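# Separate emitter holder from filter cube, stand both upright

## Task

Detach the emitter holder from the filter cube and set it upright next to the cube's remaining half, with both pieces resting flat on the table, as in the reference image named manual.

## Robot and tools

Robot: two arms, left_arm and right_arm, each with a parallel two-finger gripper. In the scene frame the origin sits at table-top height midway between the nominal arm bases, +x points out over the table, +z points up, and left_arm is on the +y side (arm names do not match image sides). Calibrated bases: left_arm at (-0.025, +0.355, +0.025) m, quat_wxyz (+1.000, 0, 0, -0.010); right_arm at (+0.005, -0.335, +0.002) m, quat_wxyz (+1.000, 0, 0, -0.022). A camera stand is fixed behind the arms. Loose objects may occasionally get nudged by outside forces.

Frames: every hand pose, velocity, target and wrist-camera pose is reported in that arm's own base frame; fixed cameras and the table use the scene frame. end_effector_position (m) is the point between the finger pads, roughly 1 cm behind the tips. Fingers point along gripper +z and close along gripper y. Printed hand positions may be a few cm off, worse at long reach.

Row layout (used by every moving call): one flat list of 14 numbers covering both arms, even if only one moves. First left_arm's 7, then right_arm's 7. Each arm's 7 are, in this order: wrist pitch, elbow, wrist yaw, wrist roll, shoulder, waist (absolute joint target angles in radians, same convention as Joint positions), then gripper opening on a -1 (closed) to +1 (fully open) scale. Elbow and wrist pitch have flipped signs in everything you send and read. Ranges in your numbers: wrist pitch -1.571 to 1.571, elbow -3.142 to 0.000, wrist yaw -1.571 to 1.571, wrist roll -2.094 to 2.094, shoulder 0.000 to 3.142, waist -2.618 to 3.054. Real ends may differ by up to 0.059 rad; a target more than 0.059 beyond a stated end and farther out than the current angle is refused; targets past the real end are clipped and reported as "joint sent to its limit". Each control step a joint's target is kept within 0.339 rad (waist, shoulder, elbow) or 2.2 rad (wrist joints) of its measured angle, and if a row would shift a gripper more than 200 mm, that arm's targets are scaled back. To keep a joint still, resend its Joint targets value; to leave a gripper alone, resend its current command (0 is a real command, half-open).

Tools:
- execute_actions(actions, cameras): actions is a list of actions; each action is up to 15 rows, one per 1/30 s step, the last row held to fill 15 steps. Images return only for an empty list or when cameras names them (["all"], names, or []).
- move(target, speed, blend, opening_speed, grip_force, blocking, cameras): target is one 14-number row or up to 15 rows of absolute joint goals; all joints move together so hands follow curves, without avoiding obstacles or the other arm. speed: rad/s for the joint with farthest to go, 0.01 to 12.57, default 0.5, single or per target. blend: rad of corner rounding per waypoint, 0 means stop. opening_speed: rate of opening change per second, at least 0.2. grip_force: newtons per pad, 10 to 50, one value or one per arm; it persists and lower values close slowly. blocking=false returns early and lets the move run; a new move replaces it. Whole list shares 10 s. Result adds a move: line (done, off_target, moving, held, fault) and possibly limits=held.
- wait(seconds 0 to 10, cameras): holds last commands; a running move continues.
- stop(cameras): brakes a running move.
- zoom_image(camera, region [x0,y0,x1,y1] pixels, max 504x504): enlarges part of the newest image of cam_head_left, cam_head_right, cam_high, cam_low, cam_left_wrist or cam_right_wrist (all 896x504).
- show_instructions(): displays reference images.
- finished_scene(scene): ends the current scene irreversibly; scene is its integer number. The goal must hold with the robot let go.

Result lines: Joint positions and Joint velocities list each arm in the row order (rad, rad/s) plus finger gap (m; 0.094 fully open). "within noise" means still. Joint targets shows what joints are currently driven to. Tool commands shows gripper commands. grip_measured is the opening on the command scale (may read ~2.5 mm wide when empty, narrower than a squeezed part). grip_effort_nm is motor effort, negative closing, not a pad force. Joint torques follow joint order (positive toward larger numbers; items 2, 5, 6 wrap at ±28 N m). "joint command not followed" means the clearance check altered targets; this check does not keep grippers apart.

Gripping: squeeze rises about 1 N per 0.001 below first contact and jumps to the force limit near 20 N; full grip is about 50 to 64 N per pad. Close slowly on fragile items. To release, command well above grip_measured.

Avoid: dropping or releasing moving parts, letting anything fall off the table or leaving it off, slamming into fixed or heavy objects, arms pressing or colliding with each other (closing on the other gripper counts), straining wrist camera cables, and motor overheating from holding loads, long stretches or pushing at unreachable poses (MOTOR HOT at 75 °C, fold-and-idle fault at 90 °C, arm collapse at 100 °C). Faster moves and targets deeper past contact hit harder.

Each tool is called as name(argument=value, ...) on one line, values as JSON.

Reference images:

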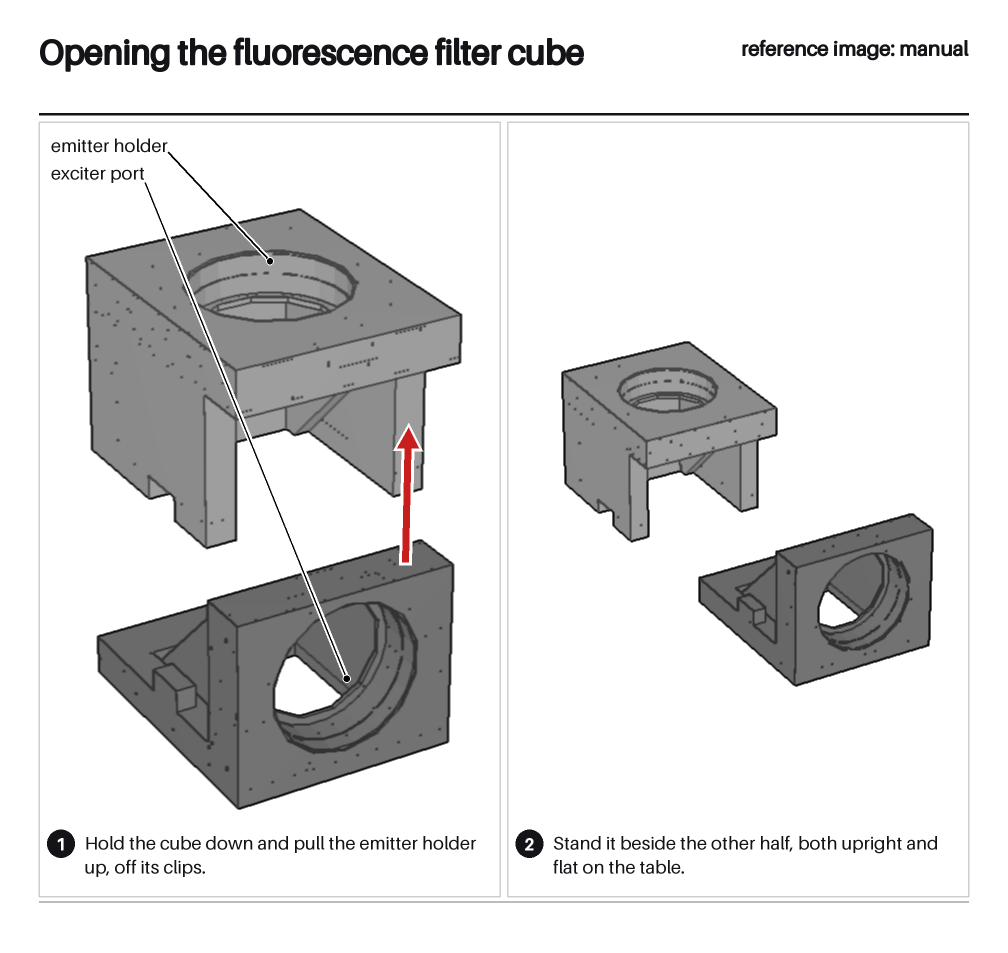

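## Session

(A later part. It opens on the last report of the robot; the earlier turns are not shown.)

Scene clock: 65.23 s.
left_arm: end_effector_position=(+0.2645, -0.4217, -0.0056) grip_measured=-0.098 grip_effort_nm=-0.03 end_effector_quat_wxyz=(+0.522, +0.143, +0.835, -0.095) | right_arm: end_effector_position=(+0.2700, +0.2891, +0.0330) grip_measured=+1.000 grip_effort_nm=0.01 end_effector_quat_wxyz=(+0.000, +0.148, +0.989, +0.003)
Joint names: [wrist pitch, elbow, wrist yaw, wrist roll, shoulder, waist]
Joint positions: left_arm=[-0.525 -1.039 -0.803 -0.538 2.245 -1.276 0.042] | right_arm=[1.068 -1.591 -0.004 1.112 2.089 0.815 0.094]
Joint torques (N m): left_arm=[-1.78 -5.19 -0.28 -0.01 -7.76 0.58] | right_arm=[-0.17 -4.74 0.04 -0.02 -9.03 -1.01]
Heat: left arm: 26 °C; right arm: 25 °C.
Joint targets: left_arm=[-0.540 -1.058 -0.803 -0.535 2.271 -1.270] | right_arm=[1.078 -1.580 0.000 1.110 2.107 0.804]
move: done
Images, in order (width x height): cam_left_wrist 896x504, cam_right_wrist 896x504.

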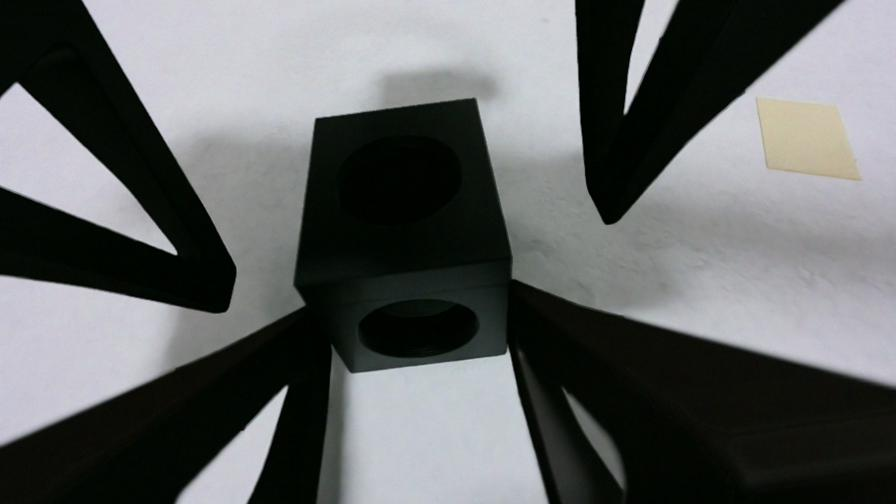

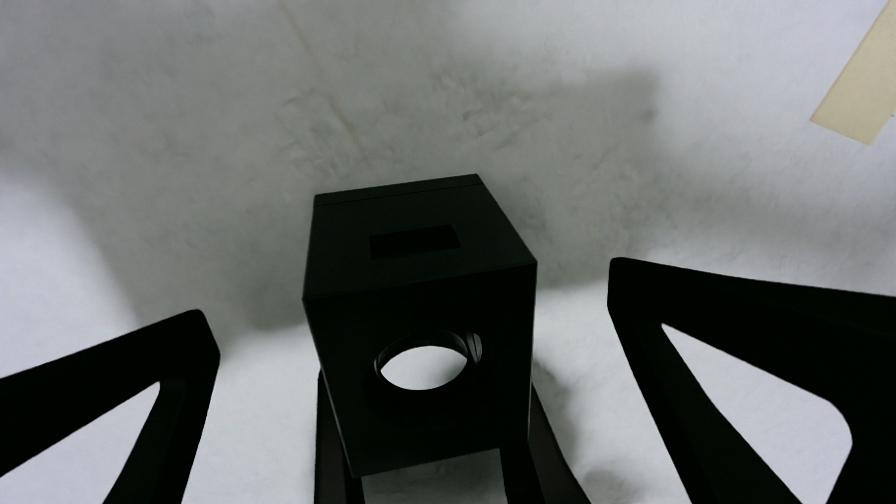

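move(target=[[-0.54,-1.058,-0.803,-0.535,2.271,-1.270,-0.1,1.078,-1.58,0,1.11,2.107,0.797,1],[-0.54,-1.058,-0.803,-0.535,2.271,-1.270,-0.35,1.078,-1.58,0,1.11,2.107,0.797,1],[-0.54,-1.058,-0.803,-0.535,2.271,-1.270,-0.35,1.078,-1.58,0,1.11,2.107,0.797,-0.35]], speed=0.3, opening_speed=0.9, cameras=["cam_right_wrist","cam_left_wrist","cam_head_left"])

Scene clock: 69.20 s.
left_arm: end_effector_position=(+0.2644, -0.4222, -0.0055) grip_measured=-0.190 grip_effort_nm=-0.98 end_effector_quat_wxyz=(+0.522, +0.143, +0.835, -0.097) | right_arm: end_effector_position=(+0.2724, +0.2867, +0.0330) grip_measured=-0.137 grip_effort_nm=-1.02 end_effector_quat_wxyz=(-0.002, +0.153, +0.988, +0.004)
Joint names: [wrist pitch, elbow, wrist yaw, wrist roll, shoulder, waist]
Joint positions: left_arm=[-0.528 -1.039 -0.801 -0.538 2.245 -1.276 0.038] | right_arm=[1.068 -1.591 -0.007 1.112 2.089 0.805 0.041]
Joint torques (N m): left_arm=[-1.75 -5.22 -0.3 0.01 -7.79 0.54] | right_arm=[-0.2 -4.75 0.06 -0.04 -9.06 -0.76]
Heat: left arm: 27 °C; right arm: 25 °C.
Joint targets: left_arm=[-0.540 -1.058 -0.803 -0.535 2.271 -1.270] | right_arm=[1.078 -1.580 0.000 1.110 2.107 0.797]
move: done
Images, in order (width x height): cam_head_left 896x504, cam_left_wrist 896x504, cam_right_wrist 896x504.

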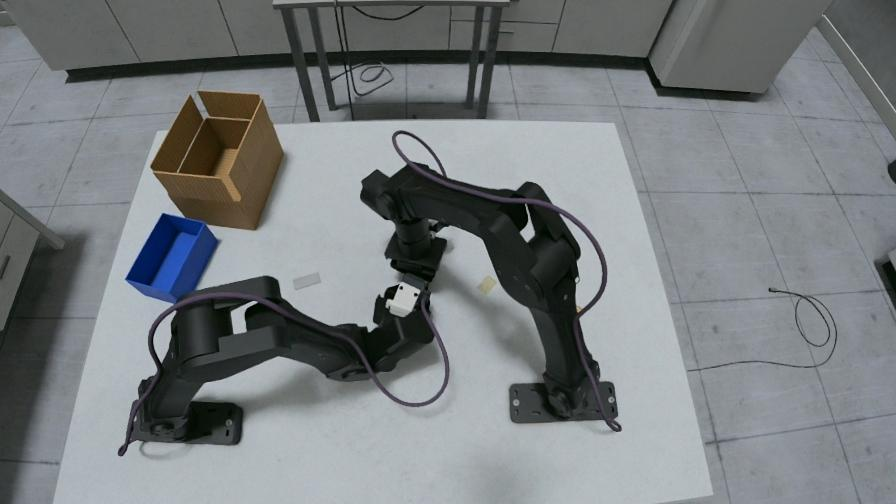

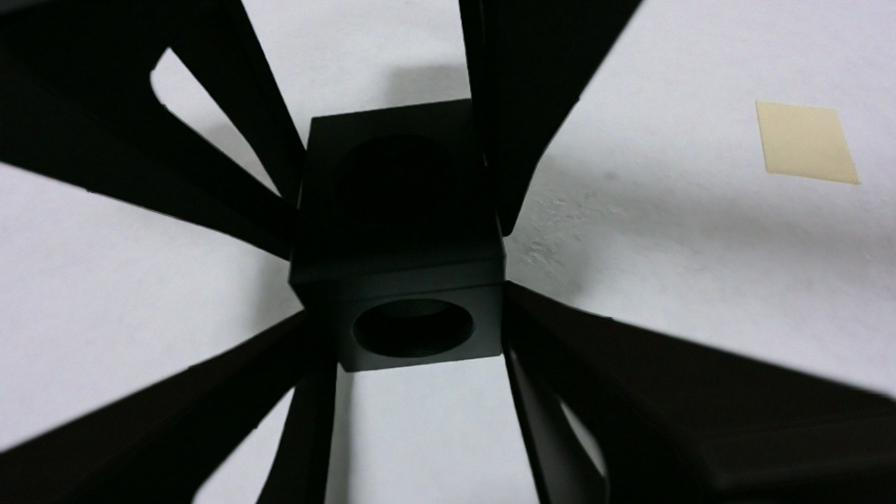

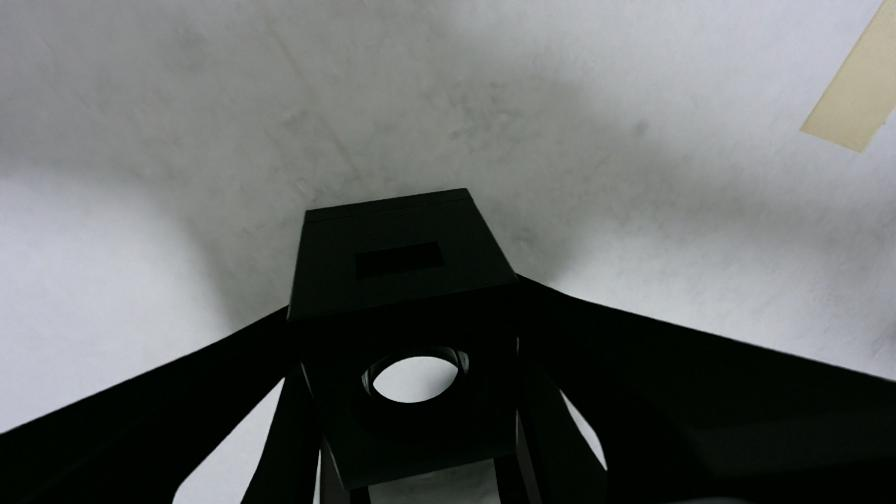

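move(target=[[-0.54,-1.058,-0.803,-0.535,2.271,-1.270,-0.35,1.14,-1.648,0,1.11,2.097,0.797,-0.35],[-0.54,-1.058,-0.803,-0.535,2.271,-1.270,-0.35,1.195,-1.693,0,1.11,2.087,0.797,-0.35]], speed=0.1, blend=[0.02,0], cameras=["cam_right_wrist","cam_left_wrist","cam_low"])

zoom_image(camera="cam_low", region=[400, 200, 540, 300])

Scene clock: 71.97 s.
left_arm: end_effector_position=(+0.2692, -0.4262, +0.0060) grip_measured=-0.190 grip_effort_nm=-0.98 end_effector_quat_wxyz=(+0.539, +0.125, +0.826, -0.106) | right_arm: end_effector_position=(+0.2765, +0.2841, +0.0484) grip_measured=-0.138 grip_effort_nm=-1.02 end_effector_quat_wxyz=(+0.005, +0.151, +0.989, -0.007)
Joint names: [wrist pitch, elbow, wrist yaw, wrist roll, shoulder, waist]
Joint positions: left_arm=[-0.568 -1.05 -0.829 -0.536 2.245 -1.276 0.038] | right_arm=[1.141 -1.653 0.016 1.107 2.089 0.804 0.041]
Joint torques (N m): left_arm=[-1.36 -4.45 -0.01 -0.02 -7.87 0.55] | right_arm=[0.24 -9.73 -0.17 0.02 -10.69 -0.59]
Heat: left arm: 27 °C; right arm: 25 °C.
Joint targets: left_arm=[-0.540 -1.058 -0.803 -0.535 2.271 -1.270] | right_arm=[1.195 -1.693 0.000 1.110 2.087 0.797]
move: off_target (right_arm); right_arm: the wrist pitch is farthest, 0.054 rad from its target
Images, in order (width x height): cam_low 896x504, cam_left_wrist 896x504, cam_right_wrist 896x504.

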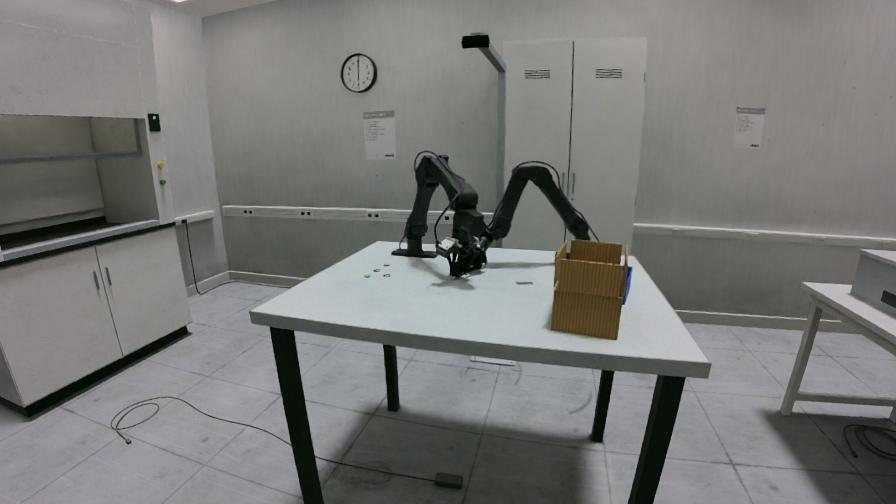

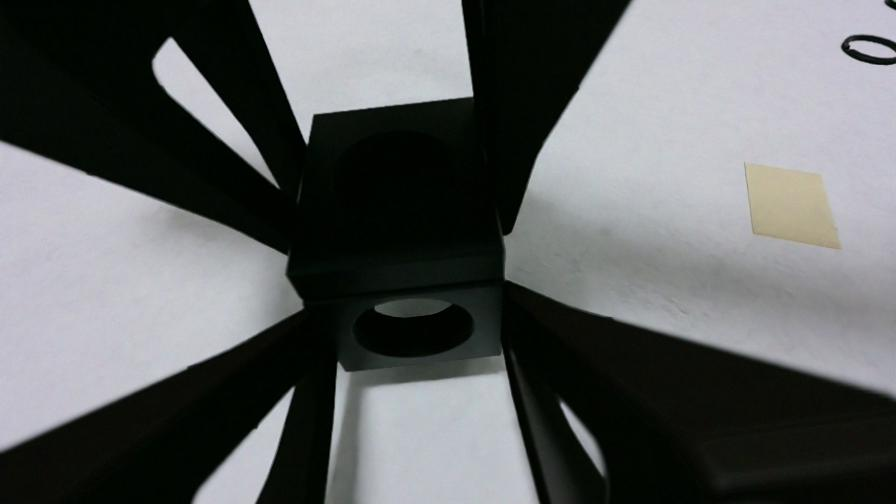

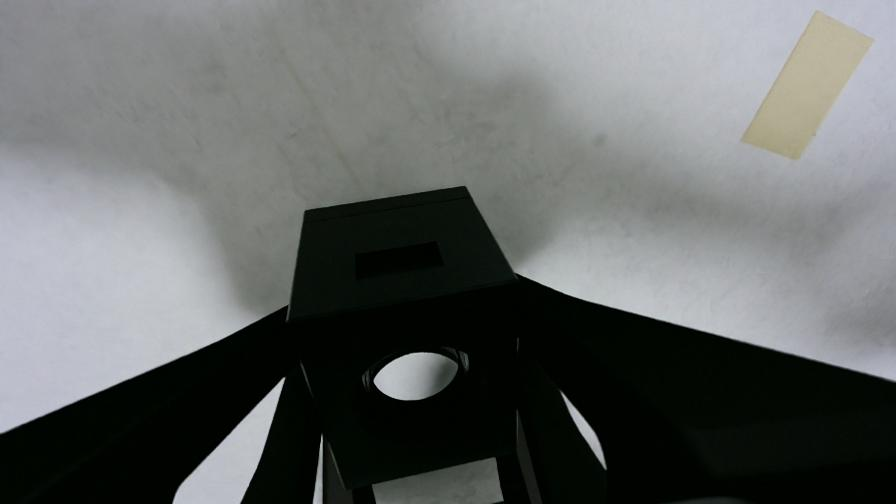

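Scaled by 3.600 from the camera's 896x504 image, which has a finer 1280x720 frame.

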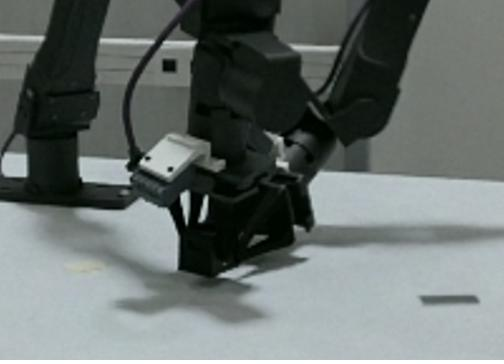

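move(target=[[-0.54,-1.058,-0.803,-0.535,2.248,-1.270,-0.35,1.25,-1.745,0,1.11,2.08,0.797,-0.35],[-0.54,-1.058,-0.803,-0.535,2.248,-1.270,-0.35,1.31,-1.796,0,1.11,2.075,0.797,-0.35]], speed=0.1, blend=[0.02,0], cameras=["cam_right_wrist","cam_left_wrist","cam_low"])

zoom_image(camera="cam_low", region=[400, 200, 540, 300])

Scene clock: 74.93 s.
left_arm: end_effector_position=(+0.2678, -0.4299, +0.0032) grip_measured=-0.190 grip_effort_nm=-0.98 end_effector_quat_wxyz=(+0.530, +0.138, +0.830, -0.108) | right_arm: end_effector_position=(+0.2754, +0.2857, +0.0775) grip_measured=-0.138 grip_effort_nm=-1.02 end_effector_quat_wxyz=(-0.007, +0.149, +0.989, -0.008)
Joint names: [wrist pitch, elbow, wrist yaw, wrist roll, shoulder, waist]
Joint positions: left_arm=[-0.547 -1.058 -0.8 -0.527 2.245 -1.274 0.038] | right_arm=[1.272 -1.77 -0.002 1.1 2.089 0.8 0.04]
Joint torques (N m): left_arm=[-1.57 -3.77 -0.3 -0.12 -9.47 0.32] | right_arm=[0.11 -8.49 0 0.07 -11.77 -0.42]
Heat: left arm: 27 °C; right arm: 25 °C.
Joint targets: left_arm=[-0.540 -1.058 -0.803 -0.535 2.248 -1.270] | right_arm=[1.310 -1.796 0.000 1.110 2.075 0.797]
move: off_target (right_arm); right_arm: the wrist pitch is farthest, 0.038 rad from its target
Images, in order (width x height): cam_low 896x504, cam_left_wrist 896x504, cam_right_wrist 896x504.

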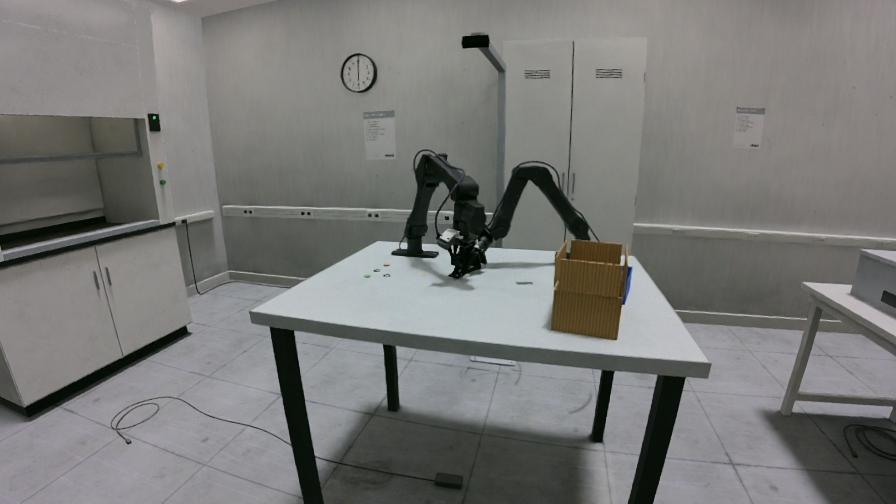

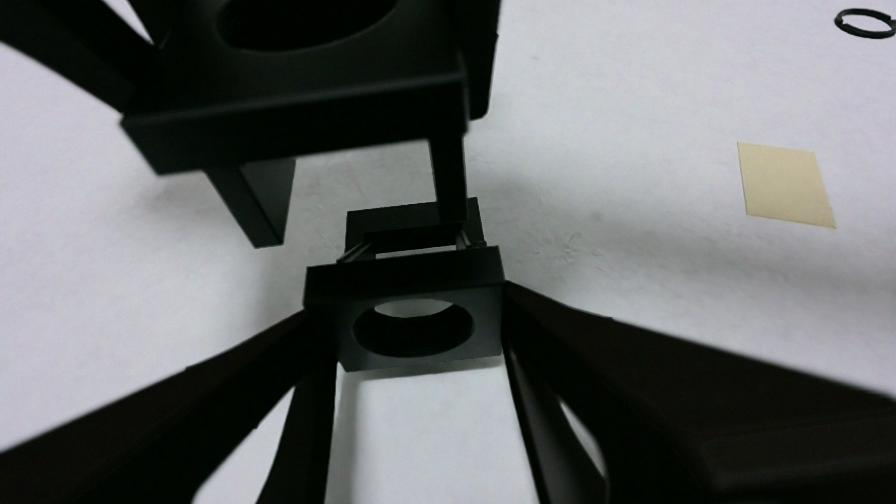

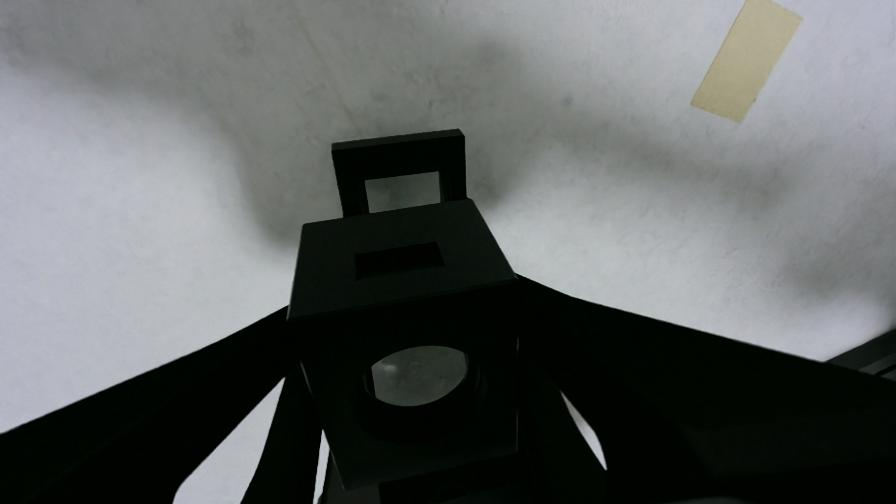

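Scaled by 3.600 from the camera's 896x504 image, which has a finer 1280x720 frame.

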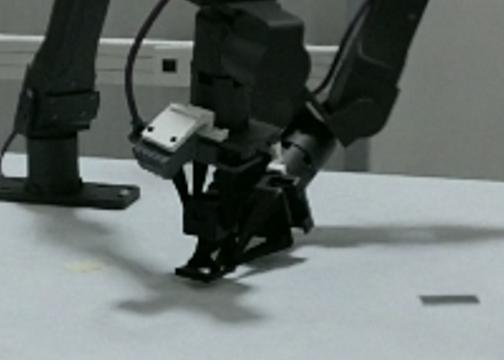

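move(target=[[-0.54,-1.058,-0.803,-0.535,2.248,-1.270,-0.35,1.357,-1.843,0,1.11,2.075,0.797,-0.35],[-0.54,-1.058,-0.803,-0.535,2.27,-1.270,-0.35,1.46,-2.13,0,0.86,2.255,0.566,-0.35],[-0.54,-1.058,-0.803,-0.535,2.27,-1.270,-0.35,1.165,-1.828,0,0.86,2.268,0.566,-0.35]], speed=[0.15,0.4,0.3], blend=[0.02,0,0], cameras=["cam_right_wrist","cam_left_wrist","cam_low"])

zoom_image(camera="cam_low", region=[400, 210, 540, 310])

Scene clock: 79.67 s.
left_arm: end_effector_position=(+0.2678, -0.4299, +0.0032) grip_measured=-0.190 grip_effort_nm=-0.98 end_effector_quat_wxyz=(+0.530, +0.138, +0.830, -0.108) | right_arm: end_effector_position=(+0.3656, +0.2340, +0.0284) grip_measured=-0.138 grip_effort_nm=-1.02 end_effector_quat_wxyz=(-0.003, +0.149, +0.989, +0.002)
Joint names: [wrist pitch, elbow, wrist yaw, wrist roll, shoulder, waist]
Joint positions: left_arm=[-0.547 -1.058 -0.8 -0.527 2.245 -1.274 0.038] | right_arm=[1.154 -1.834 -0.007 0.863 2.253 0.564 0.04]
Joint torques (N m): left_arm=[-1.58 -3.78 -0.3 -0.13 -7.94 0.39] | right_arm=[-0.21 -5.26 0.06 -0.04 -10.58 0.1]
Heat: left arm: 27 °C; right arm: 25 °C.
Joint targets: left_arm=[-0.540 -1.058 -0.803 -0.535 2.270 -1.270] | right_arm=[1.165 -1.828 0.000 0.860 2.268 0.566]
move: done
Images, in order (width x height): cam_low 896x504, cam_left_wrist 896x504, cam_right_wrist 896x504.

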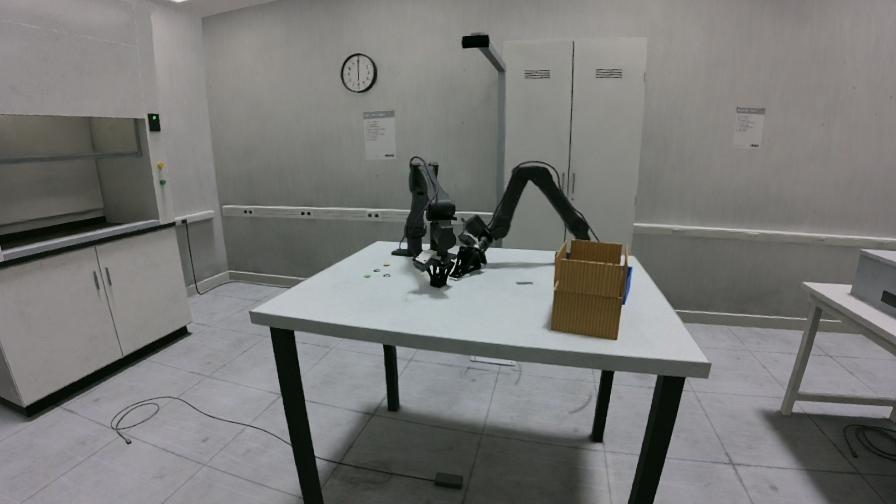

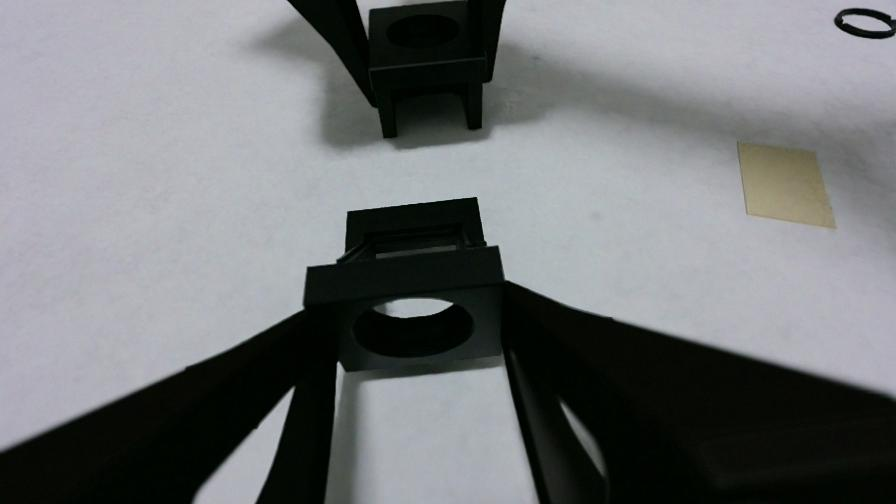

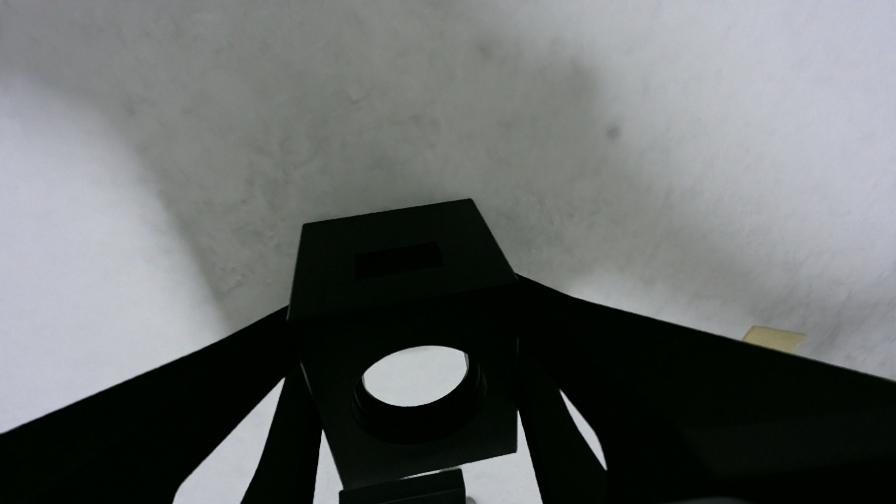

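Scaled by 3.600 from the camera's 896x504 image, which has a finer 1280x720 frame.

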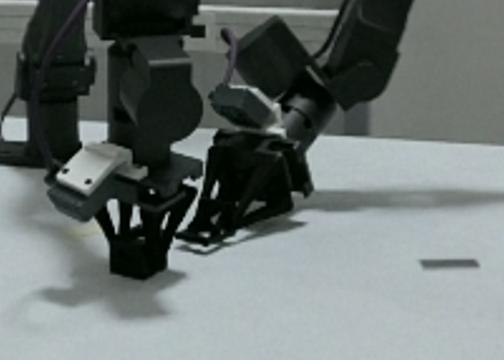

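move(target=[-0.52,-1.027,-0.803,-0.535,2.27,-1.270,-0.35,1.16,-1.823,0,0.86,2.27,0.566,-0.35], speed=0.05, cameras=["cam_right_wrist","cam_left_wrist","cam_low"])

zoom_image(camera="cam_low", region=[410, 240, 490, 300])

Scene clock: 81.60 s.
left_arm: end_effector_position=(+0.2652, -0.4216, -0.0056) grip_measured=-0.190 grip_effort_nm=-0.98 end_effector_quat_wxyz=(+0.523, +0.146, +0.835, -0.094) | right_arm: end_effector_position=(+0.3660, +0.2343, +0.0284) grip_measured=-0.138 grip_effort_nm=-1.02 end_effector_quat_wxyz=(-0.002, +0.149, +0.989, +0.003)
Joint names: [wrist pitch, elbow, wrist yaw, wrist roll, shoulder, waist]
Joint positions: left_arm=[-0.532 -1.037 -0.8 -0.527 2.245 -1.274 0.038] | right_arm=[1.152 -1.834 -0.007 0.863 2.253 0.564 0.04]
Joint torques (N m): left_arm=[-1.51 -2.92 -0.3 -0.12 -7.87 0.4] | right_arm=[-0.19 -4.83 0.06 -0.05 -10.41 0.09]
Heat: left arm: 27 °C; right arm: 25 °C.
Joint targets: left_arm=[-0.520 -1.027 -0.803 -0.535 2.270 -1.270] | right_arm=[1.160 -1.823 0.000 0.860 2.270 0.566]
move: done
Images, in order (width x height): cam_low 896x504, cam_left_wrist 896x504, cam_right_wrist 896x504.

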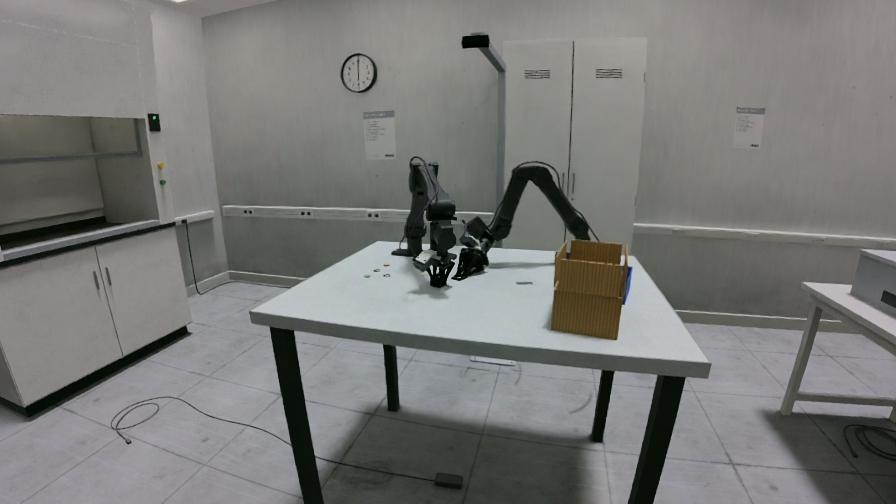

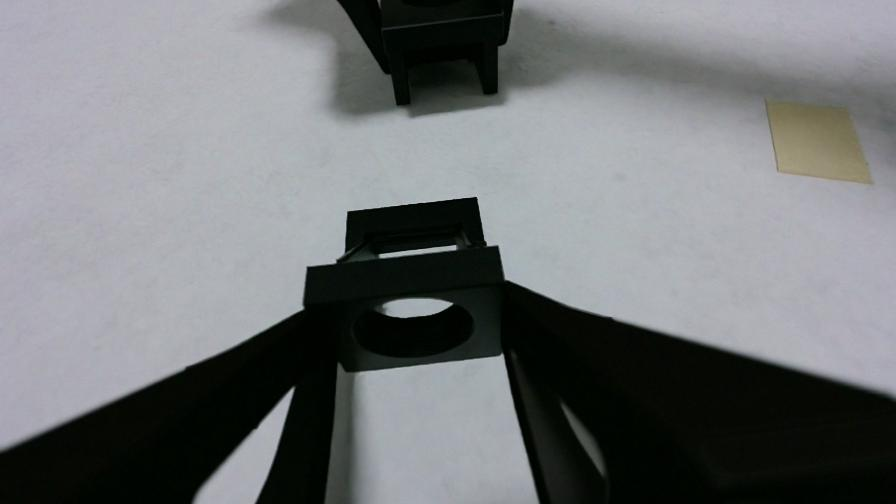

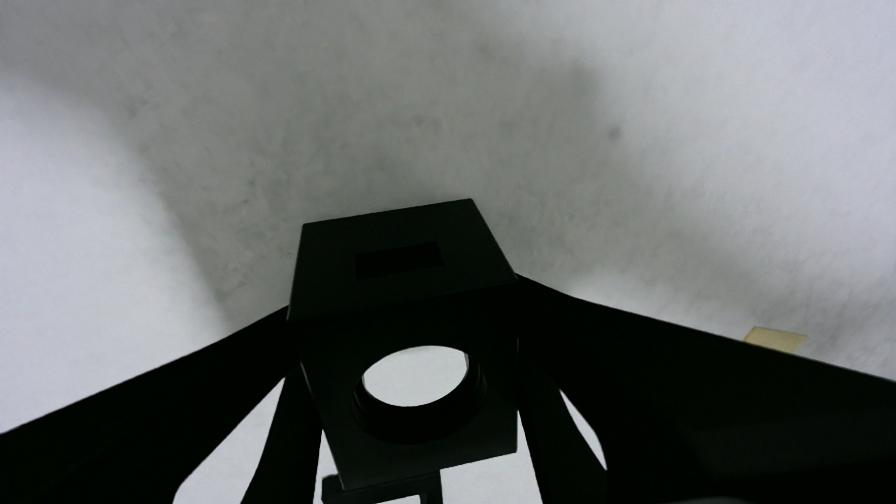

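Scaled by 6.300 from the camera's 896x504 image, which has a finer 1280x720 frame.

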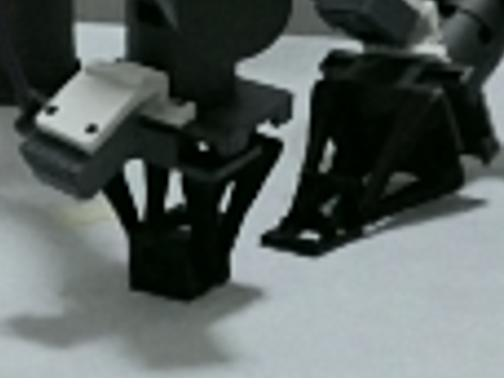

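move(target=[-0.52,-1.027,-0.803,-0.535,2.27,-1.270,0.5,1.16,-1.823,0,0.86,2.27,0.566,0.5], opening_speed=0.5, speed=0.05, cameras=["cam_right_wrist","cam_left_wrist","cam_low"])

zoom_image(camera="cam_low", region=[410, 240, 490, 300])

Scene clock: 83.97 s.
left_arm: end_effector_position=(+0.2652, -0.4216, -0.0056) grip_measured=+0.498 grip_effort_nm=0.13 end_effector_quat_wxyz=(+0.523, +0.146, +0.835, -0.094) | right_arm: end_effector_position=(+0.3661, +0.2344, +0.0284) grip_measured=+0.497 grip_effort_nm=0.14 end_effector_quat_wxyz=(-0.002, +0.149, +0.989, +0.003)
Joint names: [wrist pitch, elbow, wrist yaw, wrist roll, shoulder, waist]
Joint positions: left_arm=[-0.532 -1.037 -0.8 -0.527 2.245 -1.274 0.07] | right_arm=[1.151 -1.834 -0.007 0.863 2.253 0.564 0.07]
Joint torques (N m): left_arm=[-1.49 -2.95 -0.32 -0.12 -7.9 0.34] | right_arm=[-0.19 -4.81 0.07 -0.05 -10.43 0.1]
Heat: left arm: 27 °C; right arm: 26 °C.
Joint targets: left_arm=[-0.520 -1.027 -0.803 -0.535 2.270 -1.270] | right_arm=[1.160 -1.823 0.000 0.860 2.270 0.566]
move: done
Images, in order (width x height): cam_low 896x504, cam_left_wrist 896x504, cam_right_wrist 896x504.

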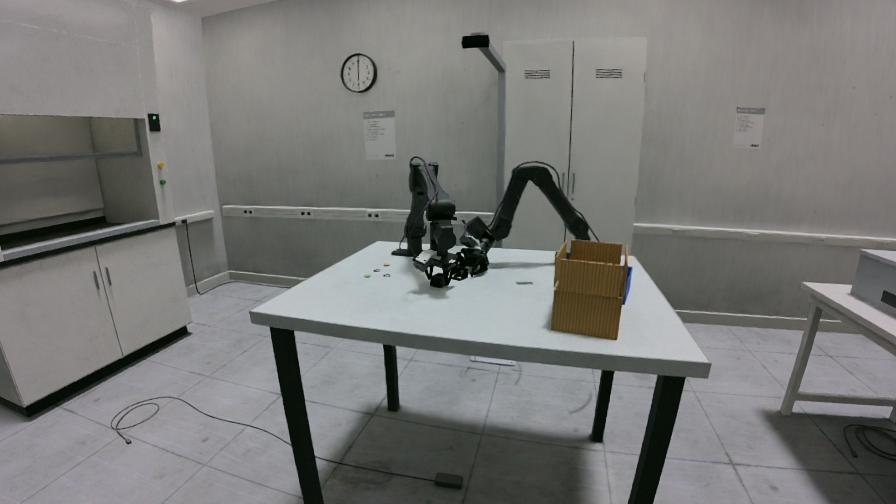

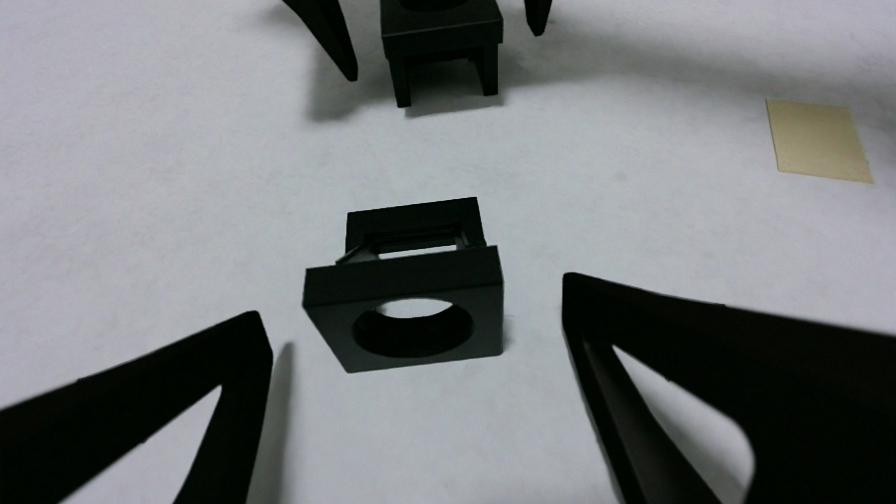

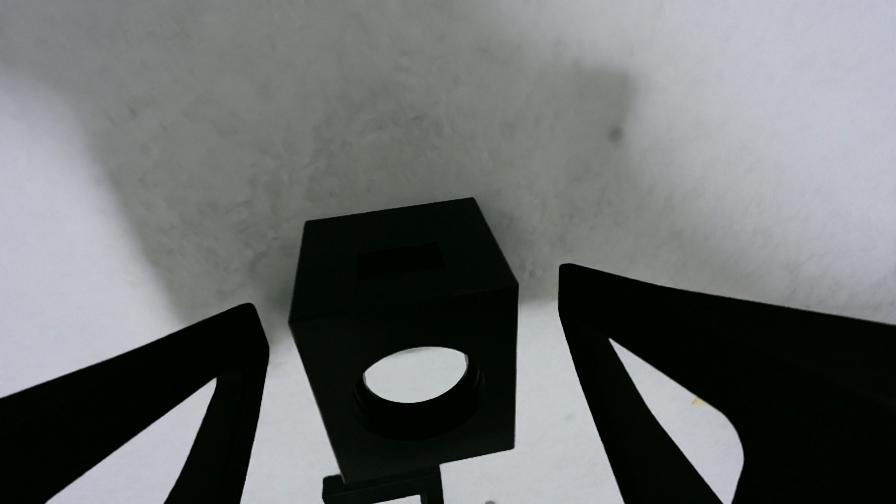

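Scaled by 6.300 from the camera's 896x504 image, which has a finer 1280x720 frame.

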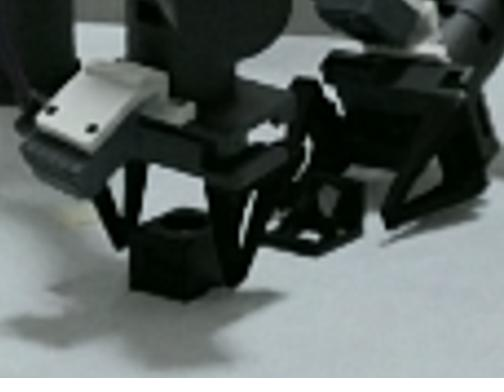

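move(target=[[-0.53,-1.053,-0.815,-0.545,2.267,-1.29,0.5,1.3,-1.97,0,0.86,2.262,0.566,0.5],[-0.48,-0.995,-0.885,-0.625,2.225,-1.368,0.5,1.46,-2.13,0,0.86,2.24,0.566,0.5]], speed=0.3, blend=[0.02,0], cameras=["cam_right_wrist","cam_left_wrist","cam_head_left"])

Scene clock: 86.07 s.
left_arm: end_effector_position=(+0.2316, -0.4211, -0.0115) grip_measured=+0.498 grip_effort_nm=0.13 end_effector_quat_wxyz=(+0.526, +0.141, +0.833, -0.096) | right_arm: end_effector_position=(+0.3681, +0.2356, +0.0971) grip_measured=+0.497 grip_effort_nm=0.14 end_effector_quat_wxyz=(-0.002, +0.149, +0.989, +0.002)
Joint names: [wrist pitch, elbow, wrist yaw, wrist roll, shoulder, waist]
Joint positions: left_arm=[-0.508 -1.006 -0.873 -0.616 2.245 -1.362 0.07] | right_arm=[1.427 -2.108 -0.007 0.863 2.253 0.564 0.07]
Joint torques (N m): left_arm=[-1.26 -2.67 -0.44 -0.12 -10.91 -0.5] | right_arm=[0.05 -8.05 0.06 -0.05 -12.92 0.08]
Heat: left arm: 27 °C; right arm: 26 °C.
Joint targets: left_arm=[-0.480 -0.995 -0.885 -0.625 2.225 -1.368] | right_arm=[1.460 -2.130 0.000 0.860 2.240 0.566]
move: done
Images, in order (width x height): cam_head_left 896x504, cam_left_wrist 896x504, cam_right_wrist 896x504.

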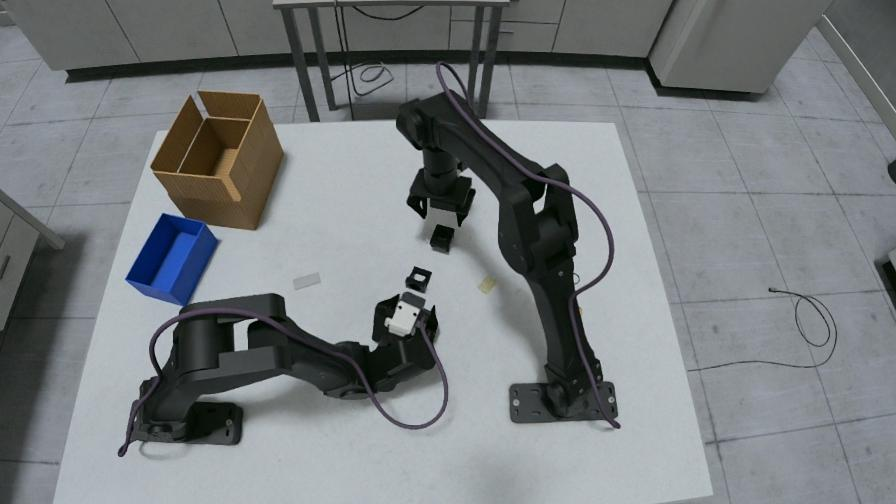

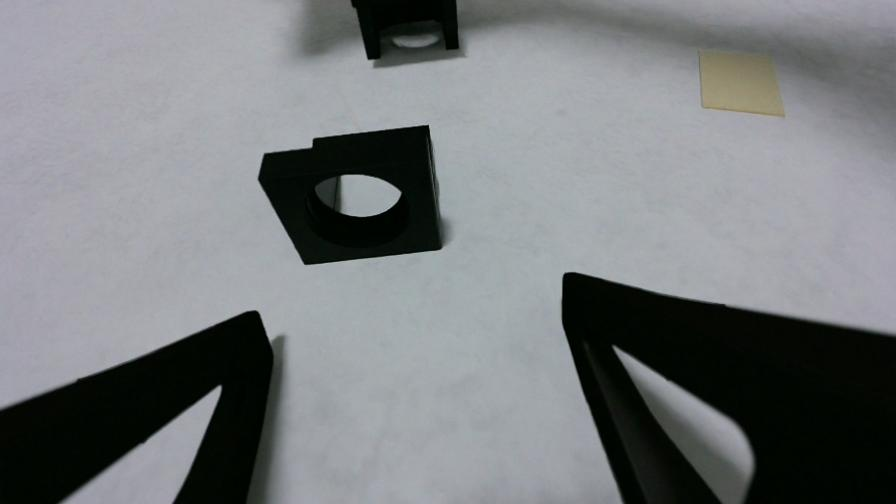

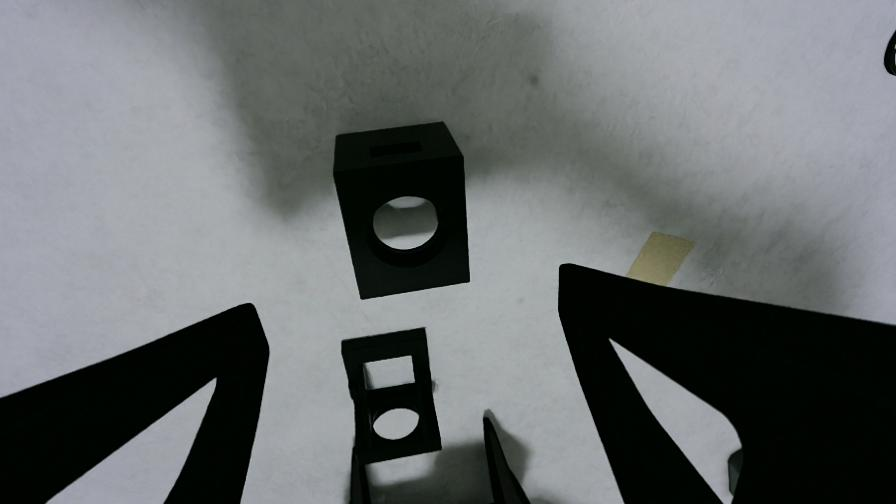

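finished_scene(scene=1)

The scene is finished: the task was done.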